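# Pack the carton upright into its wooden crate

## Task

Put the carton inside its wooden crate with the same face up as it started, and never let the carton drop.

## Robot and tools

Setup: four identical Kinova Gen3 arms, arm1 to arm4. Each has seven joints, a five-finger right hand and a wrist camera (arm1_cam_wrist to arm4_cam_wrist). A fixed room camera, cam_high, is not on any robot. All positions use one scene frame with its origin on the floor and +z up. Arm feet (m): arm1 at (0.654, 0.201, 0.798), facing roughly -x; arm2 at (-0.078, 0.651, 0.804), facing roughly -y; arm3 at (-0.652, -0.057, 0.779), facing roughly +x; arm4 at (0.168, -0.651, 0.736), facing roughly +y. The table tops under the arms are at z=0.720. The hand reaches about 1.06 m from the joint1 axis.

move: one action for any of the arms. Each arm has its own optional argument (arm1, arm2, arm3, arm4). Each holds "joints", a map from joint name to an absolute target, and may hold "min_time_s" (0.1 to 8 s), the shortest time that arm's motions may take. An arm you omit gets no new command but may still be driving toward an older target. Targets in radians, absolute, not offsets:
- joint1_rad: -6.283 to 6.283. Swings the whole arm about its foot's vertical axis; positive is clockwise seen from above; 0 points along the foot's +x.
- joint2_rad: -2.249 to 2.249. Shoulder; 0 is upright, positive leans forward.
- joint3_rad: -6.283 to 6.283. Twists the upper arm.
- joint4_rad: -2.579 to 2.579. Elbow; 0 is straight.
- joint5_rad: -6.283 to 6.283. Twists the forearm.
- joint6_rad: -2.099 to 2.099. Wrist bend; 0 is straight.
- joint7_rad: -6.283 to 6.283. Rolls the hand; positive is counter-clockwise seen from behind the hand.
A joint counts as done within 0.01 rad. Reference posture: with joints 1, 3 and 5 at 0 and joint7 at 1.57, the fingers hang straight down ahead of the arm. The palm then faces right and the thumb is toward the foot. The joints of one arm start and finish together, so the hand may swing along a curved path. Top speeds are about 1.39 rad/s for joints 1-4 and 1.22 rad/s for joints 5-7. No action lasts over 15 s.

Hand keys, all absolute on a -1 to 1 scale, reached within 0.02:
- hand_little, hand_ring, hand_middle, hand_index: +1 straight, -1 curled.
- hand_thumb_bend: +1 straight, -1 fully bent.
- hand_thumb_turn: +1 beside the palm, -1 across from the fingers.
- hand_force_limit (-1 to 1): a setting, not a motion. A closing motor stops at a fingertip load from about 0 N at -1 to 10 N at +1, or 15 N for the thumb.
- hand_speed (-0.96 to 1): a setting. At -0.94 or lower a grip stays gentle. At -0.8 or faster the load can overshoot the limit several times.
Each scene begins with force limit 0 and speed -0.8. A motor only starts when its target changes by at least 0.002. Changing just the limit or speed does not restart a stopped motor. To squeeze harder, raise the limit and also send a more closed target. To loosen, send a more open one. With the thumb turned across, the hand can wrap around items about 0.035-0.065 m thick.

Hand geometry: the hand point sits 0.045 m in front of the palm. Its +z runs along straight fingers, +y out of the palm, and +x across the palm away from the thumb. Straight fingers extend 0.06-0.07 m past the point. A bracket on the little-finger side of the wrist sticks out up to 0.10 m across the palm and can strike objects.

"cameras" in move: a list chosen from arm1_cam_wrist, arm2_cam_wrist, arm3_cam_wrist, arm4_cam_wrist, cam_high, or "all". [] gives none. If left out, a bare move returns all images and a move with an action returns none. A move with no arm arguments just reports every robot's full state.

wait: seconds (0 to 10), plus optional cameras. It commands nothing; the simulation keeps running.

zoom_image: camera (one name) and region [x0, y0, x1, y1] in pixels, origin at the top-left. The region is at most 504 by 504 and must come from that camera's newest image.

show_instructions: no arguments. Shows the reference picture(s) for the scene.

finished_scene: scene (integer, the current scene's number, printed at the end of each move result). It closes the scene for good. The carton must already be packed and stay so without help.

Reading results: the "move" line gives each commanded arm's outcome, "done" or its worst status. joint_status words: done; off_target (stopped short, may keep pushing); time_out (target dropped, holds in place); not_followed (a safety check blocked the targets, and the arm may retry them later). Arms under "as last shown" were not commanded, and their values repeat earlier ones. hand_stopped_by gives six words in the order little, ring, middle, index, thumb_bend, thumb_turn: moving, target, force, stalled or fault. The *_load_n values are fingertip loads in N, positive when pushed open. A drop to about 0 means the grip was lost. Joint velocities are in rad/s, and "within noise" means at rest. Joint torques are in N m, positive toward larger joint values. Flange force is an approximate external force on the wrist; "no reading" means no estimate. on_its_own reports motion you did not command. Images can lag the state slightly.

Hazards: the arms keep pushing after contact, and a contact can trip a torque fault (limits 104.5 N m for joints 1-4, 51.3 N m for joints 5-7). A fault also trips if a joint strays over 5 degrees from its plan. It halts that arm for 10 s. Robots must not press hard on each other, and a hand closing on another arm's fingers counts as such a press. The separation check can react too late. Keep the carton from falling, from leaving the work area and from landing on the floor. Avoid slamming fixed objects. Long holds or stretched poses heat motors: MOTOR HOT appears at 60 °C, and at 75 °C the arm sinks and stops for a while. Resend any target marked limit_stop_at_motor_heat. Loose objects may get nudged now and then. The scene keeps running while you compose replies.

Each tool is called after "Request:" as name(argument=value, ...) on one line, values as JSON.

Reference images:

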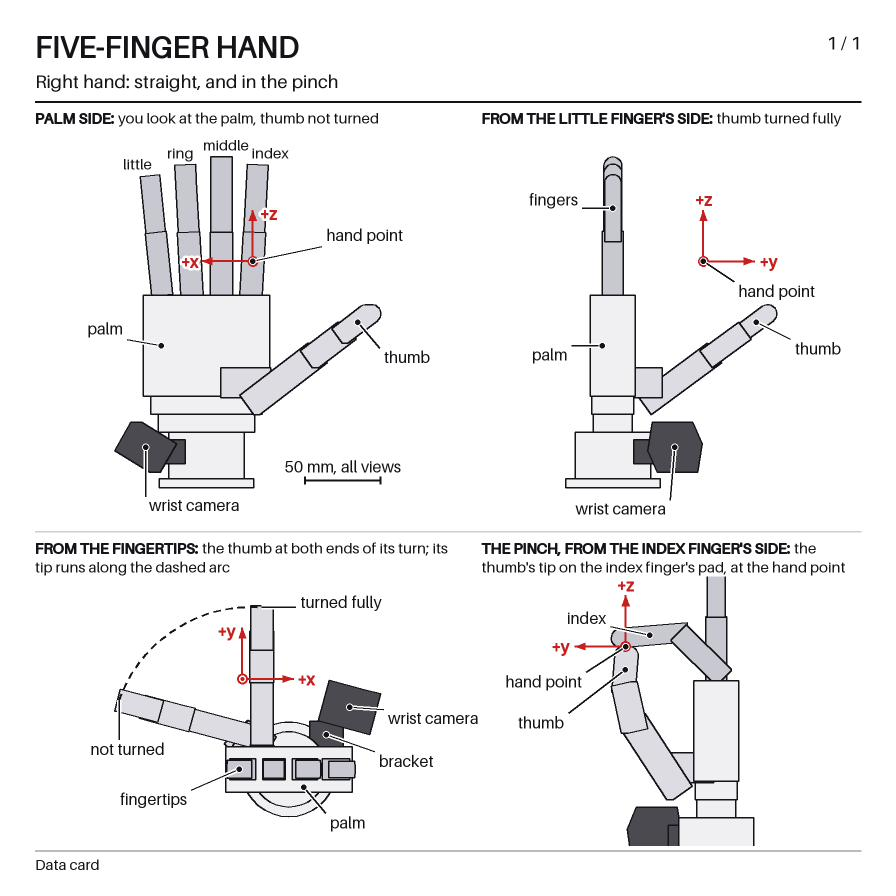

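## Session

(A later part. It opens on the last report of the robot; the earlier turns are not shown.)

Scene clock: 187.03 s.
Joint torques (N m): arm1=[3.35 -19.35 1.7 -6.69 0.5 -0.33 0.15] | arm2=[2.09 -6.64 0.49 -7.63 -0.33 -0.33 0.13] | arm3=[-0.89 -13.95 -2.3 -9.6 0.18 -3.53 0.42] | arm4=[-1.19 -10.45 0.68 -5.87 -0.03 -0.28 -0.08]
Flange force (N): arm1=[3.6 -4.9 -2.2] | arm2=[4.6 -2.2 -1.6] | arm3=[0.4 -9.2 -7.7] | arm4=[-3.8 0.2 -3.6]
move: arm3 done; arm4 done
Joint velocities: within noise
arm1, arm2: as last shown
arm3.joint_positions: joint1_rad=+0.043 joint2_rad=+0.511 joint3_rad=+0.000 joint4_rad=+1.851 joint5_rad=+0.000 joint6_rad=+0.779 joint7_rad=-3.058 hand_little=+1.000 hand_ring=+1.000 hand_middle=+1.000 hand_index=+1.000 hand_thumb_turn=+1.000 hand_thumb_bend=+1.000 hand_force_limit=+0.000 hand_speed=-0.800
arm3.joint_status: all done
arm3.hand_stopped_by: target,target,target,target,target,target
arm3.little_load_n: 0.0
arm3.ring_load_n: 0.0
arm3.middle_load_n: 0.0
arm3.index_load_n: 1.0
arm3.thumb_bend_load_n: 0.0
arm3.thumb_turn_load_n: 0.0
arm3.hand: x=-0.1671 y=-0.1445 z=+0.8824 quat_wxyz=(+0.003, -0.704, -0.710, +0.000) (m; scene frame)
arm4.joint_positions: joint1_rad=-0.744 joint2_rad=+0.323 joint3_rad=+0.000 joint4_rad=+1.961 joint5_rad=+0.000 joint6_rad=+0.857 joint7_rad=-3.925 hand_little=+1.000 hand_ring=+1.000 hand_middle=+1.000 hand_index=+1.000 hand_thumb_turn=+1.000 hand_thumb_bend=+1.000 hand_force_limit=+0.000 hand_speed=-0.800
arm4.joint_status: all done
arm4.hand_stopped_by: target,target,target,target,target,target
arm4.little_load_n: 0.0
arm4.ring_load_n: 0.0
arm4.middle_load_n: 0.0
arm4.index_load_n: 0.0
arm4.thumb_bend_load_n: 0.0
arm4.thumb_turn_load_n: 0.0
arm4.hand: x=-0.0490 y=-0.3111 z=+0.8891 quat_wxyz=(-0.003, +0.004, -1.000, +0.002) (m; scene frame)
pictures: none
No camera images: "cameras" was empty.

Request:
move(arm4={"joints":{"joint1_rad":-0.73992,"joint2_rad":0.32611,"joint4_rad":1.95630,"joint6_rad":0.85918,"joint7_rad":-3.92096},"min_time_s":0.8}, cameras=[])

Request:
move(arm4={"joints":{"joint1_rad":-0.73797,"joint2_rad":0.32750,"joint4_rad":1.95405,"joint6_rad":0.86004,"joint7_rad":-3.91901},"min_time_s":0.8}, cameras=[])

Scene clock: 193.53 s.
Joint torques (N m): arm1=[3.33 -19.35 1.67 -6.71 0.51 -0.31 0.14] | arm2=[2.08 -6.61 0.49 -7.63 -0.35 -0.32 0.11] | arm3=[-0.85 -13.93 -2.31 -9.56 0.14 -3.57 0.41] | arm4=[3.9 -9.59 6.65 -12.18 4.8 -6.06 0.59]
Flange force (N): arm1=[3.5 -5.0 -2.2] | arm2=[4.5 -2.3 -1.6] | arm3=[0.5 -9.0 -7.9] | arm4=[-2.3 -21.8 -14.0]
move: arm4 done
Joint velocities: within noise
arm1, arm2, arm3: as last shown
arm1.index_load_n: 0.5
arm4.joint_positions: joint1_rad=-0.740 joint2_rad=+0.326 joint3_rad=+0.000 joint4_rad=+1.956 joint5_rad=+0.000 joint6_rad=+0.859 joint7_rad=-3.921 hand_little=+1.000 hand_ring=+1.000 hand_middle=+1.000 hand_index=+1.000 hand_thumb_turn=+1.000 hand_thumb_bend=+1.000 hand_force_limit=+0.000 hand_speed=-0.800
arm4.joint_status: all done
arm4.hand_stopped_by: target,target,target,target,target,target
arm4.little_load_n: 0.0
arm4.ring_load_n: 0.0
arm4.middle_load_n: 0.5
arm4.index_load_n: 2.5
arm4.thumb_bend_load_n: 0.0
arm4.thumb_turn_load_n: 0.0
arm4.hand: x=-0.0490 y=-0.3092 z=+0.8891 quat_wxyz=(-0.003, +0.004, -1.000, +0.002) (m; scene frame)
pictures: none
No camera images: "cameras" was empty.

Scene clock: 194.63 s.
Joint torques (N m): arm1=[3.36 -19.33 1.65 -6.7 0.52 -0.32 0.13] | arm2=[2.08 -6.6 0.52 -7.62 -0.35 -0.32 0.15] | arm3=[-0.84 -13.94 -2.29 -9.66 0.16 -3.54 0.4] | arm4=[7.35 -8.5 10.63 -16.06 7.93 -9.75 0.95]
Flange force (N): arm1=[3.5 -5.0 -2.2] | arm2=[4.7 -2.3 -1.6] | arm3=[0.5 -9.3 -7.7] | arm4=[-1.5 -36.5 -21.7]
move: arm4 done
Joint velocities: within noise
arm1, arm2, arm3: as last shown
arm1.thumb_bend_load_n: -0.5
arm3.ring_load_n: -0.5
arm3.index_load_n: 0.5
arm4.joint_positions: joint1_rad=-0.738 joint2_rad=+0.328 joint3_rad=+0.000 joint4_rad=+1.954 joint5_rad=+0.000 joint6_rad=+0.860 joint7_rad=-3.919 hand_little=+1.000 hand_ring=+1.000 hand_middle=+1.000 hand_index=+1.000 hand_thumb_turn=+1.000 hand_thumb_bend=+1.000 hand_force_limit=+0.000 hand_speed=-0.800
arm4.joint_status: all done
arm4.hand_stopped_by: target,target,target,target,target,target
arm4.little_load_n: -0.5
arm4.ring_load_n: 0.0
arm4.middle_load_n: 1.0
arm4.index_load_n: 3.5
arm4.thumb_bend_load_n: 0.0
arm4.thumb_turn_load_n: 0.0
arm4.hand: x=-0.0490 y=-0.3081 z=+0.8891 quat_wxyz=(-0.003, +0.004, -1.000, +0.002) (m; scene frame)
pictures: none
No camera images: "cameras" was empty.

Request:
move(arm1={"joints":{"joint1_rad":-0.79245,"joint2_rad":0.71252,"joint4_rad":1.28888,"joint6_rad":1.14019,"joint7_rad":-3.92531},"min_time_s":1.0}, arm2={"joints":{"joint1_rad":-0.46255,"joint2_rad":-0.02542,"joint4_rad":2.04463,"joint6_rad":1.01766,"joint7_rad":-3.53310},"min_time_s":1.0}, arm3={"joints":{"joint1_rad":0.04558,"joint2_rad":0.48870,"joint4_rad":1.89450,"joint6_rad":0.75839,"joint7_rad":-3.05528},"min_time_s":1.0}, arm4={"joints":{"joint1_rad":-0.76995,"joint2_rad":0.30470,"joint4_rad":1.99097,"joint6_rad":0.84591,"joint7_rad":-3.95099},"min_time_s":1.0}, cameras=[])

Request:
move(arm1={"joints":{"joint2_rad":0.63795,"joint4_rad":1.09555,"joint6_rad":1.40809},"min_time_s":1.3}, arm3={"joints":{"joint2_rad":0.27587,"joint4_rad":1.60690,"joint6_rad":1.25882},"min_time_s":1.3}, arm4={"joints":{"joint2_rad":0.12787,"joint4_rad":1.64539,"joint6_rad":1.36833},"min_time_s":1.3}, cameras=[])

Request:
move(arm1={"joints":{"joint1_rad":-0.07591,"joint2_rad":0.29154,"joint4_rad":1.65672,"joint6_rad":1.19333,"joint7_rad":-3.16340},"min_time_s":2}, arm3={"joints":{"joint1_rad":-0.56070,"joint2_rad":0.46100,"joint4_rad":1.32860,"joint6_rad":1.35199,"joint7_rad":-3.61618},"min_time_s":2}, arm4={"joints":{"joint1_rad":-0.12650,"joint2_rad":0.85427,"joint4_rad":0.53149,"joint6_rad":1.75583,"joint7_rad":-3.26216},"min_time_s":2}, cameras=["all"])

Scene clock: 268.37 s.
Joint torques (N m): arm1=[2.54 -18.42 0.77 -6.6 -0.04 0.16 0.05] | arm2=[2.11 -6.63 0.54 -7.32 -0.36 -0.32 0.14] | arm3=[-0.2 -14.14 -1.7 -5.48 0.16 -0.1 0.12] | arm4=[-1.19 -10.07 0.75 -5.83 -0.06 -0.27 -0.1]
Flange force (N): arm1=[3.2 -3.0 -1.6] | arm2=[5.0 -2.5 -1.6] | arm3=[0.0 -0.1 -1.1] | arm4=[-3.9 0.3 -3.6]
move: arm1 done; arm2 done; arm3 done; arm4 done
Joint velocities: within noise
arm1.joint_positions: joint1_rad=-0.792 joint2_rad=+0.713 joint3_rad=+0.000 joint4_rad=+1.289 joint5_rad=+0.000 joint6_rad=+1.140 joint7_rad=-3.925 hand_little=+1.000 hand_ring=+1.000 hand_middle=+1.000 hand_index=+1.000 hand_thumb_turn=+1.000 hand_thumb_bend=+1.000 hand_force_limit=+0.000 hand_speed=-0.800
arm1.joint_status: all done
arm1.hand_stopped_by: target,target,target,target,target,target
arm1.little_load_n: 0.0
arm1.ring_load_n: 0.0
arm1.middle_load_n: 0.0
arm1.index_load_n: 0.0
arm1.thumb_bend_load_n: 0.0
arm1.thumb_turn_load_n: 0.0
arm1.hand: x=+0.1837 y=-0.1517 z=+0.9506 quat_wxyz=(-0.002, -0.711, +0.704, +0.003) (m; scene frame)
arm2.joint_positions: joint1_rad=-0.463 joint2_rad=-0.025 joint3_rad=+0.000 joint4_rad=+2.045 joint5_rad=+0.000 joint6_rad=+1.018 joint7_rad=-3.533 hand_little=+1.000 hand_ring=+1.000 hand_middle=+1.000 hand_index=+1.000 hand_thumb_turn=+1.000 hand_thumb_bend=+1.000 hand_force_limit=+0.000 hand_speed=-0.800
arm2.joint_status: all done
arm2.hand_stopped_by: target,target,target,target,target,target
arm2.little_load_n: 0.0
arm2.ring_load_n: 0.0
arm2.middle_load_n: 0.0
arm2.index_load_n: 0.0
arm2.thumb_bend_load_n: 0.0
arm2.thumb_turn_load_n: 0.0
arm2.hand: x=+0.0035 y=+0.3012 z=+1.0567 quat_wxyz=(-0.046, -0.998, -0.027, -0.023) (m; scene frame)
arm3.joint_positions: joint1_rad=+0.046 joint2_rad=+0.489 joint3_rad=+0.000 joint4_rad=+1.895 joint5_rad=+0.000 joint6_rad=+0.758 joint7_rad=-3.055 hand_little=+1.000 hand_ring=+1.000 hand_middle=+1.000 hand_index=+1.000 hand_thumb_turn=+1.000 hand_thumb_bend=+1.000 hand_force_limit=+0.000 hand_speed=-0.800
arm3.joint_status: all done
arm3.hand_stopped_by: target,target,target,target,target,target
arm3.little_load_n: 0.0
arm3.ring_load_n: 0.0
arm3.middle_load_n: 0.0
arm3.index_load_n: 0.0
arm3.thumb_bend_load_n: 0.0
arm3.thumb_turn_load_n: 0.0
arm3.hand: x=-0.1801 y=-0.1445 z=+0.8824 quat_wxyz=(+0.003, -0.704, -0.710, +0.000) (m; scene frame)
arm4.joint_positions: joint1_rad=-0.770 joint2_rad=+0.305 joint3_rad=+0.000 joint4_rad=+1.991 joint5_rad=+0.000 joint6_rad=+0.846 joint7_rad=-3.951 hand_little=+1.000 hand_ring=+1.000 hand_middle=+1.000 hand_index=+1.000 hand_thumb_turn=+1.000 hand_thumb_bend=+1.000 hand_force_limit=+0.000 hand_speed=-0.800
arm4.joint_status: all done
arm4.hand_stopped_by: target,target,target,target,target,target
arm4.little_load_n: 0.0
arm4.ring_load_n: 0.0
arm4.middle_load_n: 0.0
arm4.index_load_n: 0.0
arm4.thumb_bend_load_n: 0.0
arm4.thumb_turn_load_n: 0.0
arm4.hand: x=-0.0491 y=-0.3244 z=+0.8888 quat_wxyz=(-0.003, +0.004, -1.000, +0.002) (m; scene frame)
pictures: none
No camera images: "cameras" was empty.

Scene clock: 270.00 s.
Joint torques (N m): arm1=[2.5 -17.91 0.74 -7.25 -0.04 0.2 0.07] | arm2=[2.1 -6.65 0.47 -7.3 -0.33 -0.31 0.14] | arm3=[-0.17 -12.58 -1.78 -7.62 0.19 -0.12 0.13] | arm4=[-1.13 -8.69 0.62 -7.72 -0.02 -0.24 -0.12]
Flange force (N): arm1=[2.8 -3.4 -1.4] | arm2=[4.9 -2.3 -1.6] | arm3=[-1.0 -0.3 -0.9] | arm4=[-3.8 -1.2 -1.5]
move: arm1 done; arm3 done; arm4 done
Joint velocities: within noise
arm1.joint_positions: joint1_rad=-0.792 joint2_rad=+0.638 joint3_rad=+0.000 joint4_rad=+1.096 joint5_rad=+0.000 joint6_rad=+1.408 joint7_rad=-3.925 hand_little=+1.000 hand_ring=+1.000 hand_middle=+1.000 hand_index=+1.000 hand_thumb_turn=+1.000 hand_thumb_bend=+1.000 hand_force_limit=+0.000 hand_speed=-0.800
arm1.joint_status: all done
arm1.hand_stopped_by: target,target,target,target,target,target
arm1.little_load_n: 0.0
arm1.ring_load_n: 0.0
arm1.middle_load_n: 0.0
arm1.index_load_n: 0.0
arm1.thumb_bend_load_n: -0.5
arm1.thumb_turn_load_n: 0.0
arm1.hand: x=+0.1843 y=-0.1519 z=+1.0505 quat_wxyz=(-0.002, -0.711, +0.704, +0.003) (m; scene frame)
arm2: as last shown
arm3.joint_positions: joint1_rad=+0.046 joint2_rad=+0.276 joint3_rad=+0.000 joint4_rad=+1.607 joint5_rad=+0.000 joint6_rad=+1.259 joint7_rad=-3.055 hand_little=+1.000 hand_ring=+1.000 hand_middle=+1.000 hand_index=+1.000 hand_thumb_turn=+1.000 hand_thumb_bend=+1.000 hand_force_limit=+0.000 hand_speed=-0.800
arm3.joint_status: all done
arm3.hand_stopped_by: target,target,target,target,target,target
arm3.little_load_n: 0.0
arm3.ring_load_n: 0.0
arm3.middle_load_n: 0.0
arm3.index_load_n: 0.0
arm3.thumb_bend_load_n: 0.0
arm3.thumb_turn_load_n: 0.0
arm3.hand: x=-0.1792 y=-0.1453 z=+1.0474 quat_wxyz=(+0.003, -0.704, -0.710, +0.000) (m; scene frame)
arm4.joint_positions: joint1_rad=-0.770 joint2_rad=+0.128 joint3_rad=+0.000 joint4_rad=+1.645 joint5_rad=+0.000 joint6_rad=+1.368 joint7_rad=-3.951 hand_little=+1.000 hand_ring=+1.000 hand_middle=+1.000 hand_index=+1.000 hand_thumb_turn=+1.000 hand_thumb_bend=+1.000 hand_force_limit=+0.000 hand_speed=-0.800
arm4.joint_status: all done
arm4.hand_stopped_by: target,target,target,target,target,target
arm4.little_load_n: 0.0
arm4.ring_load_n: 0.0
arm4.middle_load_n: 0.0
arm4.index_load_n: 0.0
arm4.thumb_bend_load_n: 0.0
arm4.thumb_turn_load_n: 0.0
arm4.hand: x=-0.0502 y=-0.3239 z=+1.0500 quat_wxyz=(-0.003, +0.004, -1.000, +0.002) (m; scene frame)
pictures: none
No camera images: "cameras" was empty.

Scene clock: 272.43 s.
Joint torques (N m): arm1=[2.48 -11.75 0.62 -6.85 -0.03 0.13 0.07] | arm2=[2.09 -6.64 0.53 -7.29 -0.34 -0.32 0.14] | arm3=[-0.21 -15.9 -1.68 -7.83 0.2 -0.09 0.1] | arm4=[-1.1 -20.59 0.9 -7.87 -0.02 -0.34 -0.09]
Flange force (N): arm1=[5.2 -0.6 -1.7] | arm2=[5.0 -2.4 -1.7] | arm3=[-0.6 -0.1 -0.8] | arm4=no reading
move: arm1 done; arm3 done; arm4 done
Joint velocities: within noise
arm1.joint_positions: joint1_rad=-0.076 joint2_rad=+0.292 joint3_rad=+0.000 joint4_rad=+1.657 joint5_rad=+0.000 joint6_rad=+1.193 joint7_rad=-3.163 hand_little=+1.000 hand_ring=+1.000 hand_middle=+1.000 hand_index=+1.000 hand_thumb_turn=+1.000 hand_thumb_bend=+1.000 hand_force_limit=+0.000 hand_speed=-0.800
arm1.joint_status: all done
arm1.hand_stopped_by: target,target,target,target,target,target
arm1.little_load_n: 0.0
arm1.ring_load_n: 0.0
arm1.middle_load_n: 0.0
arm1.index_load_n: 0.0
arm1.thumb_bend_load_n: 0.0
arm1.thumb_turn_load_n: 0.0
arm1.hand: x=+0.1801 y=+0.2207 z=+1.0510 quat_wxyz=(-0.002, -0.726, +0.687, +0.003) (m; scene frame)
arm2: as last shown
arm2.little_load_n: 0.5
arm3.joint_positions: joint1_rad=-0.561 joint2_rad=+0.461 joint3_rad=+0.000 joint4_rad=+1.329 joint5_rad=+0.000 joint6_rad=+1.352 joint7_rad=-3.616 hand_little=+1.000 hand_ring=+1.000 hand_middle=+1.000 hand_index=+1.000 hand_thumb_turn=+1.000 hand_thumb_bend=+1.000 hand_force_limit=+0.000 hand_speed=-0.800
arm3.joint_status: all done
arm3.hand_stopped_by: target,target,target,target,target,target
arm3.little_load_n: -0.5
arm3.ring_load_n: 0.0
arm3.middle_load_n: 0.0
arm3.index_load_n: 0.0
arm3.thumb_bend_load_n: 0.0
arm3.thumb_turn_load_n: 0.0
arm3.hand: x=-0.1495 y=+0.1420 z=+1.0489 quat_wxyz=(+0.003, -0.688, -0.726, +0.000) (m; scene frame)
arm4.joint_positions: joint1_rad=-0.127 joint2_rad=+0.854 joint3_rad=+0.000 joint4_rad=+0.531 joint5_rad=+0.000 joint6_rad=+1.756 joint7_rad=-3.262 hand_little=+1.000 hand_ring=+1.000 hand_middle=+1.000 hand_index=+1.000 hand_thumb_turn=+1.000 hand_thumb_bend=+1.000 hand_force_limit=+0.000 hand_speed=-0.800
arm4.joint_status: all done
arm4.hand_stopped_by: target,target,target,target,target,target
arm4.little_load_n: 0.0
arm4.ring_load_n: 0.0
arm4.middle_load_n: 0.0
arm4.index_load_n: 0.0
arm4.thumb_bend_load_n: 0.0
arm4.thumb_turn_load_n: 0.0
arm4.hand: x=+0.1100 y=+0.0330 z=+1.0300 quat_wxyz=(-0.003, +0.027, -1.000, +0.002) (m; scene frame)
pictures: arm1_cam_wrist, arm2_cam_wrist, arm3_cam_wrist, arm4_cam_wrist, cam_high
Images, in order (width x height): arm1_cam_wrist 672x504, arm2_cam_wrist 672x504, arm3_cam_wrist 672x504, arm4_cam_wrist 672x504, cam_high 896x504.

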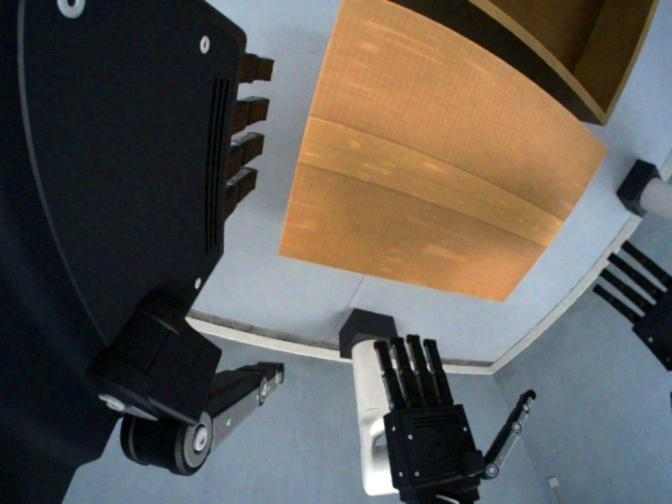

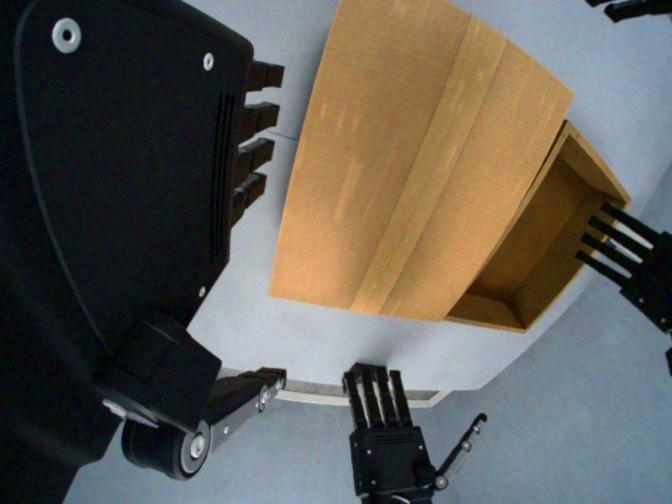

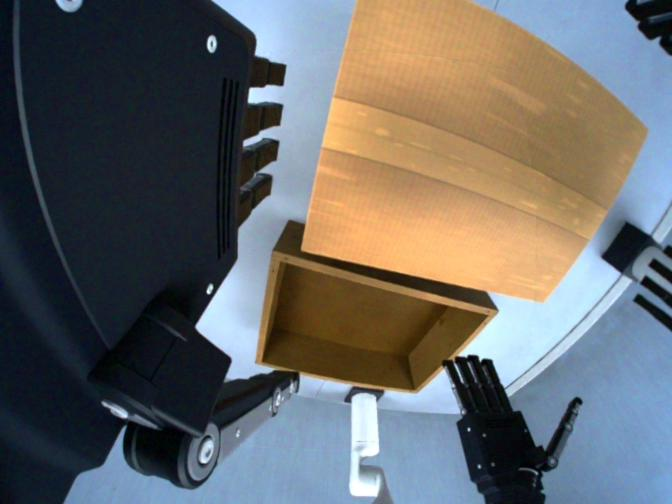

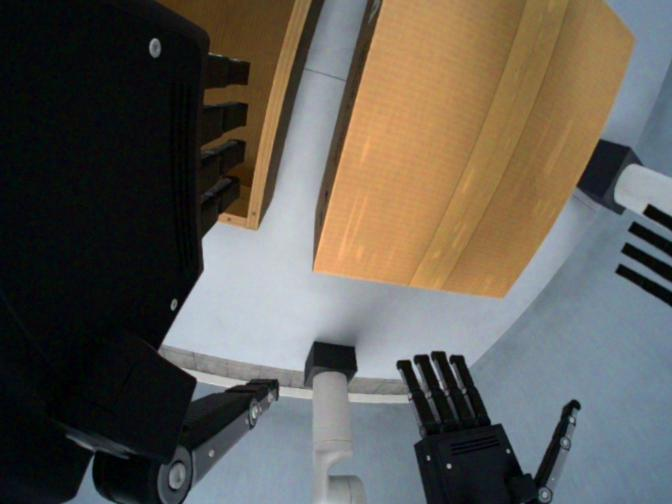

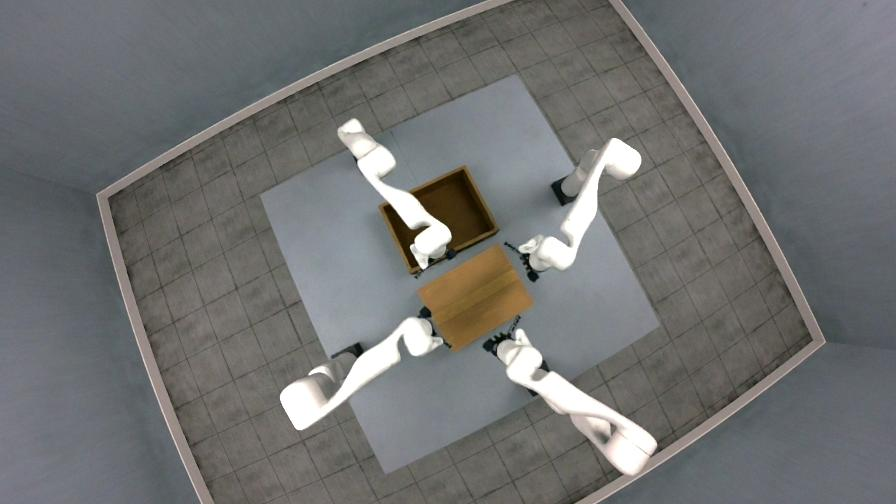

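Request:
move(arm1={"joints":{"joint1_rad":-0.07591,"joint2_rad":0.38384,"joint4_rad":1.80837,"joint6_rad":0.94938},"min_time_s":1.4}, arm2={"joints":{"joint2_rad":0.10131,"joint4_rad":2.21948,"joint6_rad":0.71608},"min_time_s":1.4}, arm3={"joints":{"joint2_rad":0.52468,"joint4_rad":1.49322,"joint6_rad":1.12369},"min_time_s":1.4}, arm4={"joints":{"joint1_rad":-0.11842,"joint2_rad":0.95224,"joint4_rad":0.55404,"joint6_rad":1.63531,"joint7_rad":-3.25408},"min_time_s":1.4}, cameras=[])

Request:
move(arm1={"joints":{"joint1_rad":-0.07519,"joint2_rad":0.51397,"joint4_rad":1.86002,"joint6_rad":0.76760,"joint7_rad":-3.16268},"min_time_s":1.6}, arm2={"joints":{"joint1_rad":-0.44853,"joint2_rad":0.28317,"joint4_rad":2.30034,"joint6_rad":0.45336,"joint7_rad":-3.51909},"min_time_s":1.6}, arm3={"joints":{"joint1_rad":-0.54974,"joint2_rad":0.62735,"joint4_rad":1.55057,"joint6_rad":0.96367,"joint7_rad":-3.60522},"min_time_s":1.6}, arm4={"joints":{"joint1_rad":-0.11407,"joint2_rad":1.04537,"joint4_rad":0.52495,"joint6_rad":1.57127,"joint7_rad":-3.24973},"min_time_s":1.6}, cameras=["arm1_cam_wrist","arm2_cam_wrist","arm3_cam_wrist","arm4_cam_wrist"])

Scene clock: 285.77 s.
Joint torques (N m): arm1=[2.49 -12.49 0.66 -5.95 -0.05 0.13 0.05] | arm2=[2.07 -7.7 0.58 -5.97 -0.36 -0.33 0.14] | arm3=[-0.13 -16.37 -1.67 -7.2 0.22 -0.08 0.1] | arm4=[-1.09 -21.8 0.97 -7.96 -0.04 -0.36 -0.11]
Flange force (N): arm1=[5.6 -0.4 -1.9] | arm2=[6.4 -2.9 -1.9] | arm3=[-0.2 -0.1 -0.9] | arm4=[-2.6 -4.5 -0.6]
move: arm1 done; arm2 done; arm3 done; arm4 done
Joint velocities: within noise
arm1.joint_positions: joint1_rad=-0.076 joint2_rad=+0.384 joint3_rad=+0.000 joint4_rad=+1.808 joint5_rad=+0.000 joint6_rad=+0.949 joint7_rad=-3.163 hand_little=+1.000 hand_ring=+1.000 hand_middle=+1.000 hand_index=+1.000 hand_thumb_turn=+1.000 hand_thumb_bend=+1.000 hand_force_limit=+0.000 hand_speed=-0.800
arm1.joint_status: all done
arm1.hand_stopped_by: target,target,target,target,target,target
arm1.little_load_n: 0.0
arm1.ring_load_n: 0.0
arm1.middle_load_n: 0.0
arm1.index_load_n: 0.0
arm1.thumb_bend_load_n: 0.0
arm1.thumb_turn_load_n: 0.0
arm1.hand: x=+0.1796 y=+0.2207 z=+0.9709 quat_wxyz=(-0.002, -0.726, +0.687, +0.003) (m; scene frame)
arm2.joint_positions: joint1_rad=-0.463 joint2_rad=+0.101 joint3_rad=+0.000 joint4_rad=+2.219 joint5_rad=+0.000 joint6_rad=+0.716 joint7_rad=-3.533 hand_little=+1.000 hand_ring=+1.000 hand_middle=+1.000 hand_index=+1.000 hand_thumb_turn=+1.000 hand_thumb_bend=+1.000 hand_force_limit=+0.000 hand_speed=-0.800
arm2.joint_status: all done
arm2.hand_stopped_by: target,target,target,target,target,target
arm2.little_load_n: 0.0
arm2.ring_load_n: 0.0
arm2.middle_load_n: 0.0
arm2.index_load_n: 0.0
arm2.thumb_bend_load_n: 0.0
arm2.thumb_turn_load_n: 0.0
arm2.hand: x=+0.0037 y=+0.3015 z=+0.9767 quat_wxyz=(-0.046, -0.998, -0.027, -0.023) (m; scene frame)
arm3.joint_positions: joint1_rad=-0.561 joint2_rad=+0.525 joint3_rad=+0.000 joint4_rad=+1.493 joint5_rad=+0.000 joint6_rad=+1.124 joint7_rad=-3.616 hand_little=+1.000 hand_ring=+1.000 hand_middle=+1.000 hand_index=+1.000 hand_thumb_turn=+1.000 hand_thumb_bend=+1.000 hand_force_limit=+0.000 hand_speed=-0.800
arm3.joint_status: all done
arm3.hand_stopped_by: target,target,target,target,target,target
arm3.little_load_n: 0.0
arm3.ring_load_n: 0.0
arm3.middle_load_n: 0.0
arm3.index_load_n: 0.0
arm3.thumb_bend_load_n: 0.0
arm3.thumb_turn_load_n: 0.0
arm3.hand: x=-0.1498 y=+0.1425 z=+0.9685 quat_wxyz=(+0.003, -0.688, -0.726, +0.000) (m; scene frame)
arm4.joint_positions: joint1_rad=-0.118 joint2_rad=+0.952 joint3_rad=+0.000 joint4_rad=+0.554 joint5_rad=+0.000 joint6_rad=+1.635 joint7_rad=-3.254 hand_little=+1.000 hand_ring=+1.000 hand_middle=+1.000 hand_index=+1.000 hand_thumb_turn=+1.000 hand_thumb_bend=+1.000 hand_force_limit=+0.000 hand_speed=-0.800
arm4.joint_status: all done
arm4.hand_stopped_by: target,target,target,target,target,target
arm4.little_load_n: 0.0
arm4.ring_load_n: 0.0
arm4.middle_load_n: 0.0
arm4.index_load_n: 0.0
arm4.thumb_bend_load_n: 0.0
arm4.thumb_turn_load_n: 0.0
arm4.hand: x=+0.1105 y=+0.0633 z=+0.9600 quat_wxyz=(-0.003, +0.027, -1.000, +0.002) (m; scene frame)
pictures: none
No camera images: "cameras" was empty.

Scene clock: 287.67 s.
Joint torques (N m): arm1=[2.5 -13.7 0.71 -5.01 -0.05 0.11 0.06] | arm2=[2.04 -9.44 0.61 -4.39 -0.38 -0.31 0.16] | arm3=[-0.18 -17.37 -1.58 -6.59 0.2 -0.06 0.07] | arm4=[-0.97 -22.78 0.97 -8 -0.02 -0.32 -0.1]
Flange force (N): arm1=[5.8 -0.2 -2.1] | arm2=[8.0 -3.3 -2.0] | arm3=[-0.1 -0.2 -0.9] | arm4=no reading
move: arm1 done; arm2 done; arm3 done; arm4 done
Joint velocities: within noise
arm1.joint_positions: joint1_rad=-0.075 joint2_rad=+0.514 joint3_rad=+0.000 joint4_rad=+1.860 joint5_rad=+0.000 joint6_rad=+0.768 joint7_rad=-3.163 hand_little=+1.000 hand_ring=+1.000 hand_middle=+1.000 hand_index=+1.000 hand_thumb_turn=+1.000 hand_thumb_bend=+1.000 hand_force_limit=+0.000 hand_speed=-0.800
arm1.joint_status: all done
arm1.hand_stopped_by: target,target,target,target,target,target
arm1.little_load_n: 0.0
arm1.ring_load_n: 0.0
arm1.middle_load_n: 0.0
arm1.index_load_n: 0.0
arm1.thumb_bend_load_n: 0.0
arm1.thumb_turn_load_n: 0.0
arm1.hand: x=+0.1672 y=+0.2202 z=+0.9041 quat_wxyz=(-0.002, -0.726, +0.687, +0.003) (m; scene frame)
arm2.joint_positions: joint1_rad=-0.449 joint2_rad=+0.283 joint3_rad=+0.000 joint4_rad=+2.300 joint5_rad=+0.000 joint6_rad=+0.453 joint7_rad=-3.519 hand_little=+1.000 hand_ring=+1.000 hand_middle=+1.000 hand_index=+1.000 hand_thumb_turn=+1.000 hand_thumb_bend=+1.000 hand_force_limit=+0.000 hand_speed=-0.800
arm2.joint_status: all done
arm2.hand_stopped_by: target,target,target,target,target,target
arm2.little_load_n: 0.5
arm2.ring_load_n: 0.0
arm2.middle_load_n: 0.0
arm2.index_load_n: 0.0
arm2.thumb_bend_load_n: 0.0
arm2.thumb_turn_load_n: 0.0
arm2.hand: x=+0.0046 y=+0.2898 z=+0.9097 quat_wxyz=(-0.046, -0.998, -0.027, -0.022) (m; scene frame)
arm3.joint_positions: joint1_rad=-0.550 joint2_rad=+0.627 joint3_rad=+0.000 joint4_rad=+1.551 joint5_rad=+0.000 joint6_rad=+0.964 joint7_rad=-3.605 hand_little=+1.000 hand_ring=+1.000 hand_middle=+1.000 hand_index=+1.000 hand_thumb_turn=+1.000 hand_thumb_bend=+1.000 hand_force_limit=+0.000 hand_speed=-0.800
arm3.joint_status: all done
arm3.hand_stopped_by: target,target,target,target,target,target
arm3.little_load_n: 0.0
arm3.ring_load_n: 0.0
arm3.middle_load_n: 0.0
arm3.index_load_n: 0.0
arm3.thumb_bend_load_n: 0.0
arm3.thumb_turn_load_n: 0.0
arm3.hand: x=-0.1381 y=+0.1434 z=+0.9015 quat_wxyz=(+0.003, -0.688, -0.726, +0.000) (m; scene frame)
arm4.joint_positions: joint1_rad=-0.114 joint2_rad=+1.045 joint3_rad=+0.000 joint4_rad=+0.525 joint5_rad=+0.000 joint6_rad=+1.571 joint7_rad=-3.250 hand_little=+1.000 hand_ring=+1.000 hand_middle=+1.000 hand_index=+1.000 hand_thumb_turn=+1.000 hand_thumb_bend=+1.000 hand_force_limit=+0.000 hand_speed=-0.800
arm4.joint_status: all done
arm4.hand_stopped_by: target,target,target,target,target,target
arm4.little_load_n: 0.0
arm4.ring_load_n: 0.0
arm4.middle_load_n: 0.0
arm4.index_load_n: 0.0
arm4.thumb_bend_load_n: 0.0
arm4.thumb_turn_load_n: 0.0
arm4.hand: x=+0.1101 y=+0.0851 z=+0.9069 quat_wxyz=(-0.003, +0.027, -1.000, +0.002) (m; scene frame)
pictures: arm1_cam_wrist, arm2_cam_wrist, arm3_cam_wrist, arm4_cam_wrist
Images, in order (width x height): arm1_cam_wrist 672x504, arm2_cam_wrist 672x504, arm3_cam_wrist 672x504, arm4_cam_wrist 672x504.

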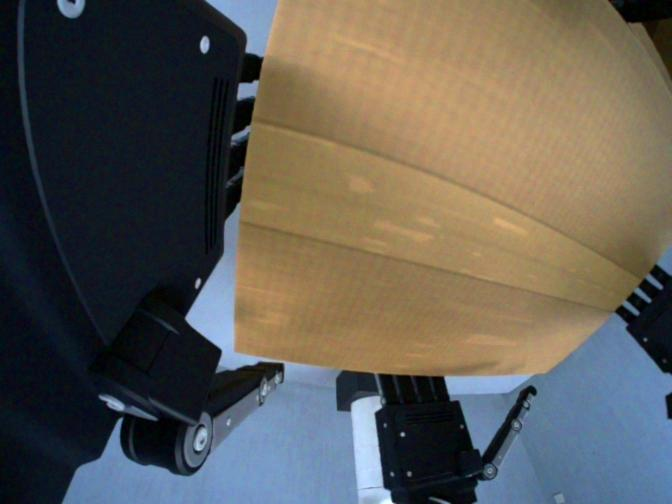

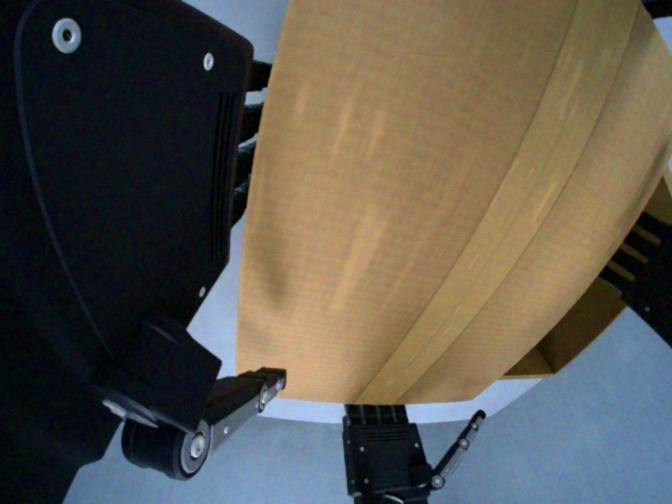

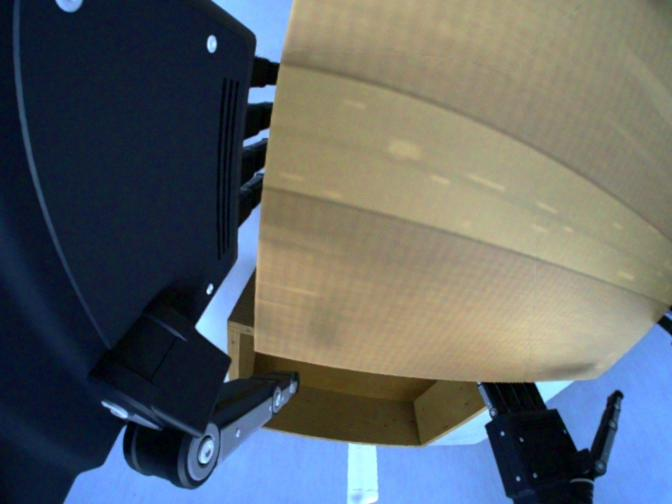

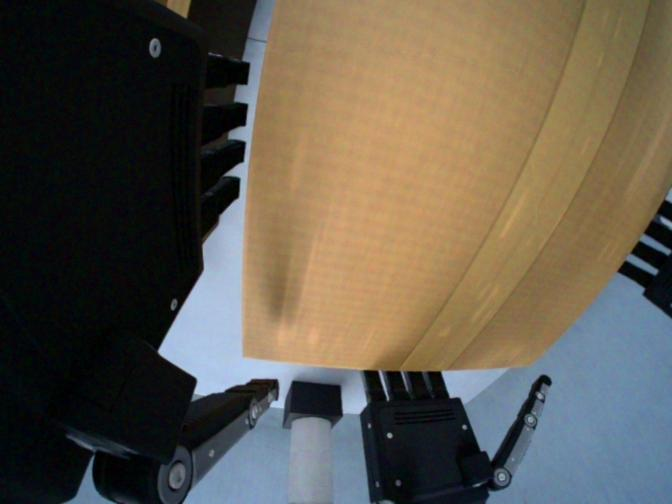

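Request:
move(arm1={"joints":{"joint1_rad":-0.07510,"joint2_rad":0.51661,"joint4_rad":1.85494,"joint6_rad":0.77004,"joint7_rad":-3.16259},"min_time_s":0.8}, arm2={"joints":{"joint1_rad":-0.44741,"joint2_rad":0.28479,"joint4_rad":2.29757,"joint6_rad":0.45451,"joint7_rad":-3.51796},"min_time_s":0.8}, arm3={"joints":{"joint1_rad":-0.54710,"joint2_rad":0.63275,"joint4_rad":1.53996,"joint6_rad":0.96888,"joint7_rad":-3.60258},"min_time_s":0.8}, arm4={"joints":{"joint1_rad":-0.11278,"joint2_rad":1.08649,"joint4_rad":0.43564,"joint6_rad":1.61946,"joint7_rad":-3.24844},"min_time_s":0.8}, cameras=[])

Request:
move(arm1={"joints":{"joint1_rad":-0.07498,"joint2_rad":0.52014,"joint4_rad":1.84818,"joint6_rad":0.77327,"joint7_rad":-3.16247},"min_time_s":0.8}, arm2={"joints":{"joint1_rad":-0.44515,"joint2_rad":0.28803,"joint4_rad":2.29203,"joint6_rad":0.45681,"joint7_rad":-3.51570},"min_time_s":0.8}, arm3={"joints":{"joint1_rad":-0.54533,"joint2_rad":0.63636,"joint4_rad":1.53289,"joint6_rad":0.97235,"joint7_rad":-3.60081},"min_time_s":0.8}, arm4={"joints":{"joint1_rad":-0.1121,"joint2_rad":1.11022,"joint4_rad":0.38358,"joint6_rad":1.64779,"joint7_rad":-3.24776},"min_time_s":0.8}, cameras=[])

Scene clock: 319.70 s.
Joint torques (N m): arm1=[2.5 -13.79 0.7 -5.03 -0.05 0.15 0.05] | arm2=[2.66 -9.66 1.37 -6.2 0.03 -1.62 0.17] | arm3=[-0.18 -17.49 -1.61 -6.53 0.19 -0.1 0.1] | arm4=[-1.04 -23.15 0.98 -8 -0.03 -0.36 -0.11]
Flange force (N): arm1=[5.8 -0.2 -1.9] | arm2=[9.0 -7.0 -4.7] | arm3=[0.1 0.1 -1.0] | arm4=no reading
move: arm1 done; arm2 done; arm3 done; arm4 done
Joint velocities: within noise
arm1.joint_positions: joint1_rad=-0.075 joint2_rad=+0.517 joint3_rad=+0.000 joint4_rad=+1.855 joint5_rad=+0.000 joint6_rad=+0.770 joint7_rad=-3.163 hand_little=+1.000 hand_ring=+1.000 hand_middle=+1.000 hand_index=+1.000 hand_thumb_turn=+1.000 hand_thumb_bend=+1.000 hand_force_limit=+0.000 hand_speed=-0.800
arm1.joint_status: all done
arm1.hand_stopped_by: target,target,target,target,target,target
arm1.little_load_n: 0.0
arm1.ring_load_n: 0.0
arm1.middle_load_n: 0.0
arm1.index_load_n: 0.0
arm1.thumb_bend_load_n: 0.0
arm1.thumb_turn_load_n: 0.0
arm1.hand: x=+0.1657 y=+0.2201 z=+0.9041 quat_wxyz=(-0.002, -0.726, +0.687, +0.003) (m; scene frame)
arm2.joint_positions: joint1_rad=-0.447 joint2_rad=+0.285 joint3_rad=+0.000 joint4_rad=+2.298 joint5_rad=+0.000 joint6_rad=+0.454 joint7_rad=-3.518 hand_little=+1.000 hand_ring=+1.000 hand_middle=+1.000 hand_index=+1.000 hand_thumb_turn=+1.000 hand_thumb_bend=+1.000 hand_force_limit=+0.000 hand_speed=-0.800
arm2.joint_status: all done
arm2.hand_stopped_by: target,target,target,target,target,target
arm2.little_load_n: 0.0
arm2.ring_load_n: 0.0
arm2.middle_load_n: 0.5
arm2.index_load_n: 0.0
arm2.thumb_bend_load_n: 0.0
arm2.thumb_turn_load_n: 0.0
arm2.hand: x=+0.0047 y=+0.2888 z=+0.9097 quat_wxyz=(-0.046, -0.998, -0.027, -0.022) (m; scene frame)
arm3.joint_positions: joint1_rad=-0.547 joint2_rad=+0.633 joint3_rad=+0.000 joint4_rad=+1.540 joint5_rad=+0.000 joint6_rad=+0.969 joint7_rad=-3.603 hand_little=+1.000 hand_ring=+1.000 hand_middle=+1.000 hand_index=+1.000 hand_thumb_turn=+1.000 hand_thumb_bend=+1.000 hand_force_limit=+0.000 hand_speed=-0.800
arm3.joint_status: all done
arm3.hand_stopped_by: target,target,target,target,target,target
arm3.little_load_n: 0.0
arm3.ring_load_n: 0.0
arm3.middle_load_n: 0.0
arm3.index_load_n: 0.0
arm3.thumb_bend_load_n: 0.0
arm3.thumb_turn_load_n: 0.0
arm3.hand: x=-0.1351 y=+0.1436 z=+0.9015 quat_wxyz=(+0.003, -0.688, -0.726, +0.000) (m; scene frame)
arm4.joint_positions: joint1_rad=-0.113 joint2_rad=+1.086 joint3_rad=+0.000 joint4_rad=+0.436 joint5_rad=+0.000 joint6_rad=+1.619 joint7_rad=-3.248 hand_little=+1.000 hand_ring=+1.000 hand_middle=+1.000 hand_index=+1.000 hand_thumb_turn=+1.000 hand_thumb_bend=+1.000 hand_force_limit=+0.000 hand_speed=-0.800
arm4.joint_status: all done
arm4.hand_stopped_by: target,target,target,target,target,target
arm4.little_load_n: 0.0
arm4.ring_load_n: 0.0
arm4.middle_load_n: 0.0
arm4.index_load_n: 0.0
arm4.thumb_bend_load_n: 0.0
arm4.thumb_turn_load_n: 0.0
arm4.hand: x=+0.1097 y=+0.0930 z=+0.9068 quat_wxyz=(-0.003, +0.027, -1.000, +0.002) (m; scene frame)
pictures: none
No camera images: "cameras" was empty.

Scene clock: 320.80 s.
Joint torques (N m): arm1=[2.54 -13.87 0.71 -5.04 -0.06 0.14 0.05] | arm2=[5.2 -10.11 4.55 -14.7 1.98 -7.82 0.47] | arm3=[-0.23 -17.54 -1.59 -6.58 0.17 -0.11 0.08] | arm4=[-1.05 -23.3 0.97 -7.98 -0.04 -0.31 -0.08]
Flange force (N): arm1=[5.9 -0.1 -1.9] | arm2=[12.7 -24.5 -18.8] | arm3=[0.0 0.1 -1.1] | arm4=no reading
move: arm1 done; arm2 done; arm3 done; arm4 done
Joint velocities: within noise
arm1.joint_positions: joint1_rad=-0.075 joint2_rad=+0.520 joint3_rad=+0.000 joint4_rad=+1.848 joint5_rad=+0.000 joint6_rad=+0.773 joint7_rad=-3.162 hand_little=+1.000 hand_ring=+1.000 hand_middle=+1.000 hand_index=+1.000 hand_thumb_turn=+1.000 hand_thumb_bend=+1.000 hand_force_limit=+0.000 hand_speed=-0.800
arm1.joint_status: all done
arm1.hand_stopped_by: target,target,target,target,target,target
arm1.little_load_n: 0.0
arm1.ring_load_n: 0.0
arm1.middle_load_n: 0.0
arm1.index_load_n: 0.0
arm1.thumb_bend_load_n: 0.0
arm1.thumb_turn_load_n: 0.0
arm1.hand: x=+0.1637 y=+0.2200 z=+0.9041 quat_wxyz=(-0.002, -0.726, +0.687, +0.003) (m; scene frame)
arm2.joint_positions: joint1_rad=-0.445 joint2_rad=+0.288 joint3_rad=+0.000 joint4_rad=+2.292 joint5_rad=+0.000 joint6_rad=+0.457 joint7_rad=-3.516 hand_little=+1.000 hand_ring=+1.000 hand_middle=+1.000 hand_index=+1.000 hand_thumb_turn=+1.000 hand_thumb_bend=+1.000 hand_force_limit=+0.000 hand_speed=-0.800
arm2.joint_status: all done
arm2.hand_stopped_by: target,target,target,target,target,target
arm2.little_load_n: 0.0
arm2.ring_load_n: 0.5
arm2.middle_load_n: 2.0
arm2.index_load_n: 1.0
arm2.thumb_bend_load_n: 0.0
arm2.thumb_turn_load_n: 0.0
arm2.hand: x=+0.0048 y=+0.2868 z=+0.9097 quat_wxyz=(-0.046, -0.998, -0.027, -0.022) (m; scene frame)
arm3.joint_positions: joint1_rad=-0.545 joint2_rad=+0.636 joint3_rad=+0.000 joint4_rad=+1.533 joint5_rad=+0.000 joint6_rad=+0.972 joint7_rad=-3.601 hand_little=+1.000 hand_ring=+1.000 hand_middle=+1.000 hand_index=+1.000 hand_thumb_turn=+1.000 hand_thumb_bend=+1.000 hand_force_limit=+0.000 hand_speed=-0.800
arm3.joint_status: all done
arm3.hand_stopped_by: target,target,target,target,target,target
arm3.little_load_n: 0.0
arm3.ring_load_n: 0.0
arm3.middle_load_n: 0.0
arm3.index_load_n: 0.0
arm3.thumb_bend_load_n: 0.0
arm3.thumb_turn_load_n: -0.5
arm3.hand: x=-0.1331 y=+0.1437 z=+0.9015 quat_wxyz=(+0.003, -0.688, -0.726, +0.000) (m; scene frame)
arm4.joint_positions: joint1_rad=-0.112 joint2_rad=+1.110 joint3_rad=+0.000 joint4_rad=+0.384 joint5_rad=+0.000 joint6_rad=+1.648 joint7_rad=-3.248 hand_little=+1.000 hand_ring=+1.000 hand_middle=+1.000 hand_index=+1.000 hand_thumb_turn=+1.000 hand_thumb_bend=+1.000 hand_force_limit=+0.000 hand_speed=-0.800
arm4.joint_status: all done
arm4.hand_stopped_by: target,target,target,target,target,target
arm4.little_load_n: 0.0
arm4.ring_load_n: 0.0
arm4.middle_load_n: 0.0
arm4.index_load_n: 0.0
arm4.thumb_bend_load_n: 0.0
arm4.thumb_turn_load_n: 0.0
arm4.hand: x=+0.1096 y=+0.0970 z=+0.9068 quat_wxyz=(-0.003, +0.027, -1.000, +0.002) (m; scene frame)
pictures: none
No camera images: "cameras" was empty.

Request:
move(arm1={"joints":{"joint1_rad":-0.07485,"joint2_rad":0.52366,"joint4_rad":1.84141,"joint6_rad":0.77652,"joint7_rad":-3.16235},"min_time_s":0.8}, arm3={"joints":{"joint1_rad":-0.54357,"joint2_rad":0.63996,"joint4_rad":1.52582,"joint6_rad":0.97582,"joint7_rad":-3.59905},"min_time_s":0.8}, arm4={"joints":{"joint1_rad":-0.11175,"joint2_rad":1.12320,"joint4_rad":0.35500,"joint6_rad":1.66339,"joint7_rad":-3.24741},"min_time_s":0.8}, cameras=[])

Request:
move(arm1={"joints":{"joint1_rad":-0.07473,"joint2_rad":0.52719,"joint4_rad":1.83464,"joint6_rad":0.77976,"joint7_rad":-3.16222},"min_time_s":0.8}, arm3={"joints":{"joint1_rad":-0.54181,"joint2_rad":0.64356,"joint4_rad":1.51874,"joint6_rad":0.97929,"joint7_rad":-3.59729},"min_time_s":0.8}, cameras=[])

Scene clock: 330.03 s.
Joint torques (N m): arm1=[2.5 -13.87 0.7 -5.96 0.03 -0.56 0.12] | arm2=[5.21 -10.13 4.54 -14.73 2.01 -7.84 0.48] | arm3=[-0.17 -17.63 -1.59 -6.62 0.2 -0.07 0.12] | arm4=[-1.06 -23.45 0.98 -7.88 -0.03 -0.34 -0.09]
Flange force (N): arm1=[6.0 -2.2 -3.1] | arm2=[12.7 -24.6 -18.7] | arm3=[0.1 -0.2 -0.9] | arm4=no reading
move: arm1 done; arm3 done; arm4 done
Joint velocities: within noise
arm1.joint_positions: joint1_rad=-0.075 joint2_rad=+0.524 joint3_rad=+0.000 joint4_rad=+1.841 joint5_rad=+0.000 joint6_rad=+0.777 joint7_rad=-3.162 hand_little=+1.000 hand_ring=+1.000 hand_middle=+1.000 hand_index=+1.000 hand_thumb_turn=+1.000 hand_thumb_bend=+1.000 hand_force_limit=+0.000 hand_speed=-0.800
arm1.joint_status: all done
arm1.hand_stopped_by: target,target,target,target,target,target
arm1.little_load_n: 0.0
arm1.ring_load_n: 0.0
arm1.middle_load_n: 0.0
arm1.index_load_n: 0.0
arm1.thumb_bend_load_n: 0.0
arm1.thumb_turn_load_n: 0.0
arm1.hand: x=+0.1617 y=+0.2199 z=+0.9040 quat_wxyz=(-0.002, -0.726, +0.687, +0.003) (m; scene frame)
arm2: as last shown
arm2.middle_load_n: 1.5
arm2.hand: x=+0.0048 y=+0.2868 z=+0.9098 quat_wxyz=(-0.047, -0.998, -0.027, -0.022) (m; scene frame)
arm3.joint_positions: joint1_rad=-0.544 joint2_rad=+0.640 joint3_rad=+0.000 joint4_rad=+1.526 joint5_rad=+0.000 joint6_rad=+0.976 joint7_rad=-3.599 hand_little=+1.000 hand_ring=+1.000 hand_middle=+1.000 hand_index=+1.000 hand_thumb_turn=+1.000 hand_thumb_bend=+1.000 hand_force_limit=+0.000 hand_speed=-0.800
arm3.joint_status: all done
arm3.hand_stopped_by: target,target,target,target,target,target
arm3.little_load_n: 0.0
arm3.ring_load_n: 0.0
arm3.middle_load_n: 0.0
arm3.index_load_n: 0.5
arm3.thumb_bend_load_n: 0.0
arm3.thumb_turn_load_n: 0.0
arm3.hand: x=-0.1311 y=+0.1438 z=+0.9015 quat_wxyz=(+0.003, -0.688, -0.726, +0.000) (m; scene frame)
arm4.joint_positions: joint1_rad=-0.112 joint2_rad=+1.123 joint3_rad=+0.000 joint4_rad=+0.355 joint5_rad=+0.000 joint6_rad=+1.663 joint7_rad=-3.247 hand_little=+1.000 hand_ring=+1.000 hand_middle=+1.000 hand_index=+1.000 hand_thumb_turn=+1.000 hand_thumb_bend=+1.000 hand_force_limit=+0.000 hand_speed=-0.800
arm4.joint_status: all done
arm4.hand_stopped_by: target,target,target,target,target,target
arm4.little_load_n: 0.0
arm4.ring_load_n: 0.0
arm4.middle_load_n: 0.0
arm4.index_load_n: 0.0
arm4.thumb_bend_load_n: -0.5
arm4.thumb_turn_load_n: 0.0
arm4.hand: x=+0.1095 y=+0.0990 z=+0.9068 quat_wxyz=(-0.003, +0.027, -1.000, +0.002) (m; scene frame)
pictures: none
No camera images: "cameras" was empty.

Scene clock: 331.13 s.
Joint torques (N m): arm1=[2.48 -11.93 1.02 -16.62 0.69 -9.23 0.49] | arm2=[5.17 -10.23 4.54 -14.75 2 -7.84 0.48] | arm3=[-0.19 -17.75 -1.58 -6.61 0.19 -0.08 0.11] | arm4=[-1.04 -23.42 1.01 -7.95 -0.03 -0.36 -0.1]
Flange force (N): arm1=[7.7 -27.4 -19.6] | arm2=[12.6 -24.5 -18.4] | arm3=[0.1 0.1 -0.9] | arm4=no reading
move: arm1 done; arm3 done
Joint velocities: within noise
arm1.joint_positions: joint1_rad=-0.075 joint2_rad=+0.527 joint3_rad=+0.000 joint4_rad=+1.835 joint5_rad=+0.000 joint6_rad=+0.780 joint7_rad=-3.162 hand_little=+1.000 hand_ring=+1.000 hand_middle=+1.000 hand_index=+1.000 hand_thumb_turn=+1.000 hand_thumb_bend=+1.000 hand_force_limit=+0.000 hand_speed=-0.800
arm1.joint_status: all done
arm1.hand_stopped_by: target,target,target,target,target,target
arm1.little_load_n: 0.0
arm1.ring_load_n: 0.0
arm1.middle_load_n: 0.5
arm1.index_load_n: 0.5
arm1.thumb_bend_load_n: 0.0
arm1.thumb_turn_load_n: 0.0
arm1.hand: x=+0.1597 y=+0.2198 z=+0.9040 quat_wxyz=(-0.002, -0.726, +0.687, +0.003) (m; scene frame)
arm2: as last shown
arm3.joint_positions: joint1_rad=-0.542 joint2_rad=+0.644 joint3_rad=+0.000 joint4_rad=+1.519 joint5_rad=+0.000 joint6_rad=+0.979 joint7_rad=-3.597 hand_little=+1.000 hand_ring=+1.000 hand_middle=+1.000 hand_index=+1.000 hand_thumb_turn=+1.000 hand_thumb_bend=+1.000 hand_force_limit=+0.000 hand_speed=-0.800
arm3.joint_status: all done
arm3.hand_stopped_by: target,target,target,target,target,target
arm3.little_load_n: 0.0
arm3.ring_load_n: 0.0
arm3.middle_load_n: 0.0
arm3.index_load_n: 0.0
arm3.thumb_bend_load_n: 0.5
arm3.thumb_turn_load_n: 0.0
arm3.hand: x=-0.1291 y=+0.1439 z=+0.9015 quat_wxyz=(+0.003, -0.688, -0.726, +0.000) (m; scene frame)
arm4.joint_positions: joint1_rad=-0.112 joint2_rad=+1.123 joint3_rad=+0.000 joint4_rad=+0.355 joint5_rad=+0.000 joint6_rad=+1.663 joint7_rad=-3.247 hand_little=+1.000 hand_ring=+1.000 hand_middle=+1.000 hand_index=+1.000 hand_thumb_turn=+1.000 hand_thumb_bend=+1.000 hand_force_limit=+0.000 hand_speed=-0.800
arm4.joint_status: not commanded
arm4.hand_stopped_by: target,target,target,target,target,target
arm4.little_load_n: 0.0
arm4.ring_load_n: 0.0
arm4.middle_load_n: 0.0
arm4.index_load_n: 0.0
arm4.thumb_bend_load_n: 0.0
arm4.thumb_turn_load_n: 0.0
arm4.hand: x=+0.1095 y=+0.0990 z=+0.9068 quat_wxyz=(-0.003, +0.027, -1.000, +0.002) (m; scene frame)
pictures: none
No camera images: "cameras" was empty.

Request:
move(arm1={"joints":{"joint1_rad":-0.05777,"joint2_rad":0.52760,"joint4_rad":1.83389,"joint6_rad":0.78010,"joint7_rad":-3.14526},"min_time_s":1.2}, arm2={"joints":{"joint1_rad":-0.45050,"joint2_rad":0.29187,"joint4_rad":2.28530,"joint6_rad":0.45970,"joint7_rad":-3.52106},"min_time_s":1.2}, arm3={"joints":{"joint1_rad":-0.55156,"joint2_rad":0.65610,"joint4_rad":1.49416,"joint6_rad":0.99133,"joint7_rad":-3.60704},"min_time_s":1.2}, arm4={"joints":{"joint1_rad":-0.10790,"joint2_rad":1.13216,"joint4_rad":0.33502,"joint6_rad":1.67441,"joint7_rad":-3.24356},"min_time_s":1.2}, cameras=["arm1_cam_wrist","arm2_cam_wrist","arm3_cam_wrist","arm4_cam_wrist"])

Scene clock: 514.70 s.
Joint torques (N m): arm1=[8.24 -18.21 7.43 -17.42 3.79 -7.52 0.43] | arm2=[-0.5 -15.29 -1.72 -25.79 -0.51 -14.35 0.69] | arm3=[-1.6 -21.24 -2.44 -26.95 -0.3 -14.94 -0.2] | arm4=[-1.04 -23.57 0.98 -8.01 -0.04 -0.35 -0.09]
Flange force (N): arm1=[21.0 -22.0 -2.8] | arm2=[-7.8 -33.4 -17.8] | arm3=[-20.9 -39.2 -9.4] | arm4=no reading
move: arm1 done; arm2 done; arm3 done; arm4 done
Joint velocities: within noise
arm1.joint_positions: joint1_rad=-0.058 joint2_rad=+0.528 joint3_rad=+0.000 joint4_rad=+1.834 joint5_rad=+0.000 joint6_rad=+0.780 joint7_rad=-3.145 hand_little=+1.000 hand_ring=+1.000 hand_middle=+1.000 hand_index=+1.000 hand_thumb_turn=+1.000 hand_thumb_bend=+1.000 hand_force_limit=+0.000 hand_speed=-0.800
arm1.joint_status: all done
arm1.hand_stopped_by: target,target,target,target,target,target
arm1.little_load_n: 0.0
arm1.ring_load_n: 0.0
arm1.middle_load_n: 0.0
arm1.index_load_n: 0.5
arm1.thumb_bend_load_n: 0.0
arm1.thumb_turn_load_n: 0.0
arm1.hand: x=+0.1594 y=+0.2271 z=+0.9040 quat_wxyz=(-0.002, -0.726, +0.687, +0.003) (m; scene frame)
arm2.joint_positions: joint1_rad=-0.450 joint2_rad=+0.292 joint3_rad=+0.000 joint4_rad=+2.285 joint5_rad=+0.000 joint6_rad=+0.460 joint7_rad=-3.521 hand_little=+1.000 hand_ring=+1.000 hand_middle=+1.000 hand_index=+1.000 hand_thumb_turn=+1.000 hand_thumb_bend=+1.000 hand_force_limit=+0.000 hand_speed=-0.800
arm2.joint_status: all done
arm2.hand_stopped_by: target,target,target,target,target,target
arm2.little_load_n: 0.0
arm2.ring_load_n: 1.0
arm2.middle_load_n: 2.5
arm2.index_load_n: 1.5
arm2.thumb_bend_load_n: 0.0
arm2.thumb_turn_load_n: 0.0
arm2.hand: x=+0.0074 y=+0.2853 z=+0.9097 quat_wxyz=(-0.046, -0.998, -0.027, -0.022) (m; scene frame)
arm3.joint_positions: joint1_rad=-0.552 joint2_rad=+0.656 joint3_rad=+0.000 joint4_rad=+1.494 joint5_rad=+0.000 joint6_rad=+0.991 joint7_rad=-3.607 hand_little=+1.000 hand_ring=+1.000 hand_middle=+1.000 hand_index=+1.000 hand_thumb_turn=+1.000 hand_thumb_bend=+1.000 hand_force_limit=+0.000 hand_speed=-0.800
arm3.joint_status: all done
arm3.hand_stopped_by: target,target,target,target,target,target
arm3.little_load_n: 0.5
arm3.ring_load_n: 0.0
arm3.middle_load_n: 0.0
arm3.index_load_n: 0.0
arm3.thumb_bend_load_n: 0.0
arm3.thumb_turn_load_n: 0.0
arm3.hand: x=-0.1259 y=+0.1515 z=+0.9015 quat_wxyz=(+0.003, -0.688, -0.726, +0.000) (m; scene frame)
arm4.joint_positions: joint1_rad=-0.108 joint2_rad=+1.132 joint3_rad=+0.000 joint4_rad=+0.335 joint5_rad=+0.000 joint6_rad=+1.674 joint7_rad=-3.244 hand_little=+1.000 hand_ring=+1.000 hand_middle=+1.000 hand_index=+1.000 hand_thumb_turn=+1.000 hand_thumb_bend=+1.000 hand_force_limit=+0.000 hand_speed=-0.800
arm4.joint_status: all done
arm4.hand_stopped_by: target,target,target,target,target,target
arm4.little_load_n: 0.0
arm4.ring_load_n: 0.0
arm4.middle_load_n: 0.0
arm4.index_load_n: 0.0
arm4.thumb_bend_load_n: -0.5
arm4.thumb_turn_load_n: 0.0
arm4.hand: x=+0.1120 y=+0.1006 z=+0.9068 quat_wxyz=(-0.003, +0.027, -1.000, +0.002) (m; scene frame)
pictures: arm1_cam_wrist, arm2_cam_wrist, arm3_cam_wrist, arm4_cam_wrist
Images, in order (width x height): arm1_cam_wrist 672x504, arm2_cam_wrist 672x504, arm3_cam_wrist 672x504, arm4_cam_wrist 672x504.

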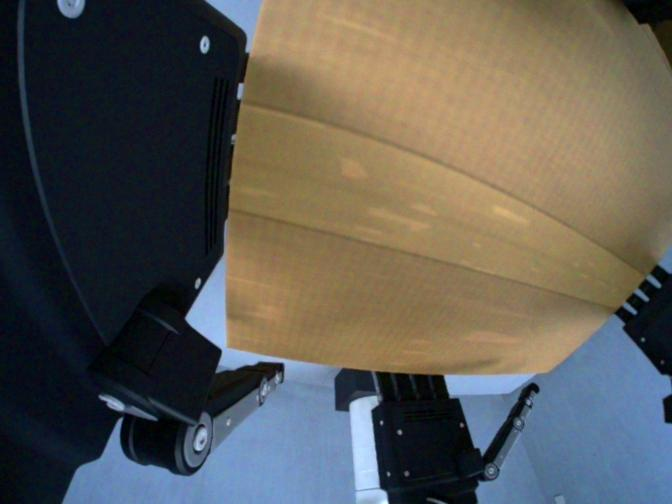

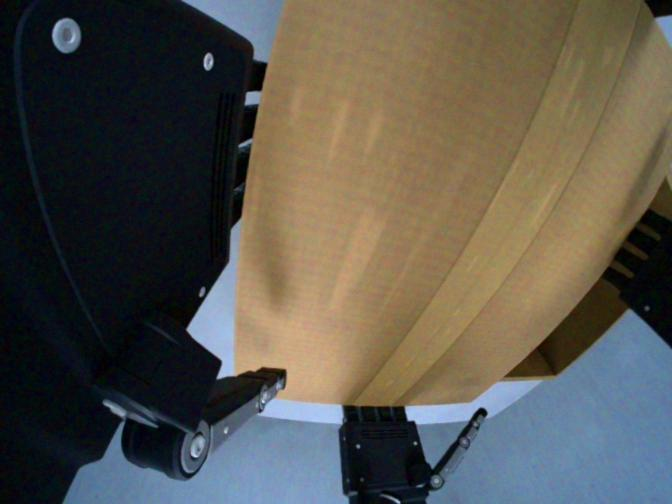

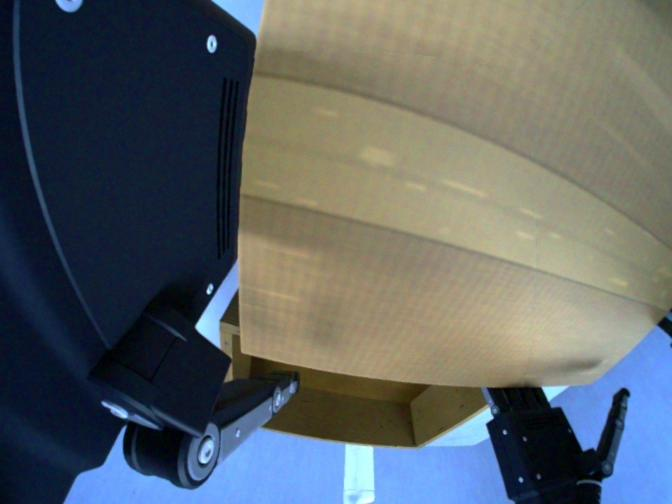

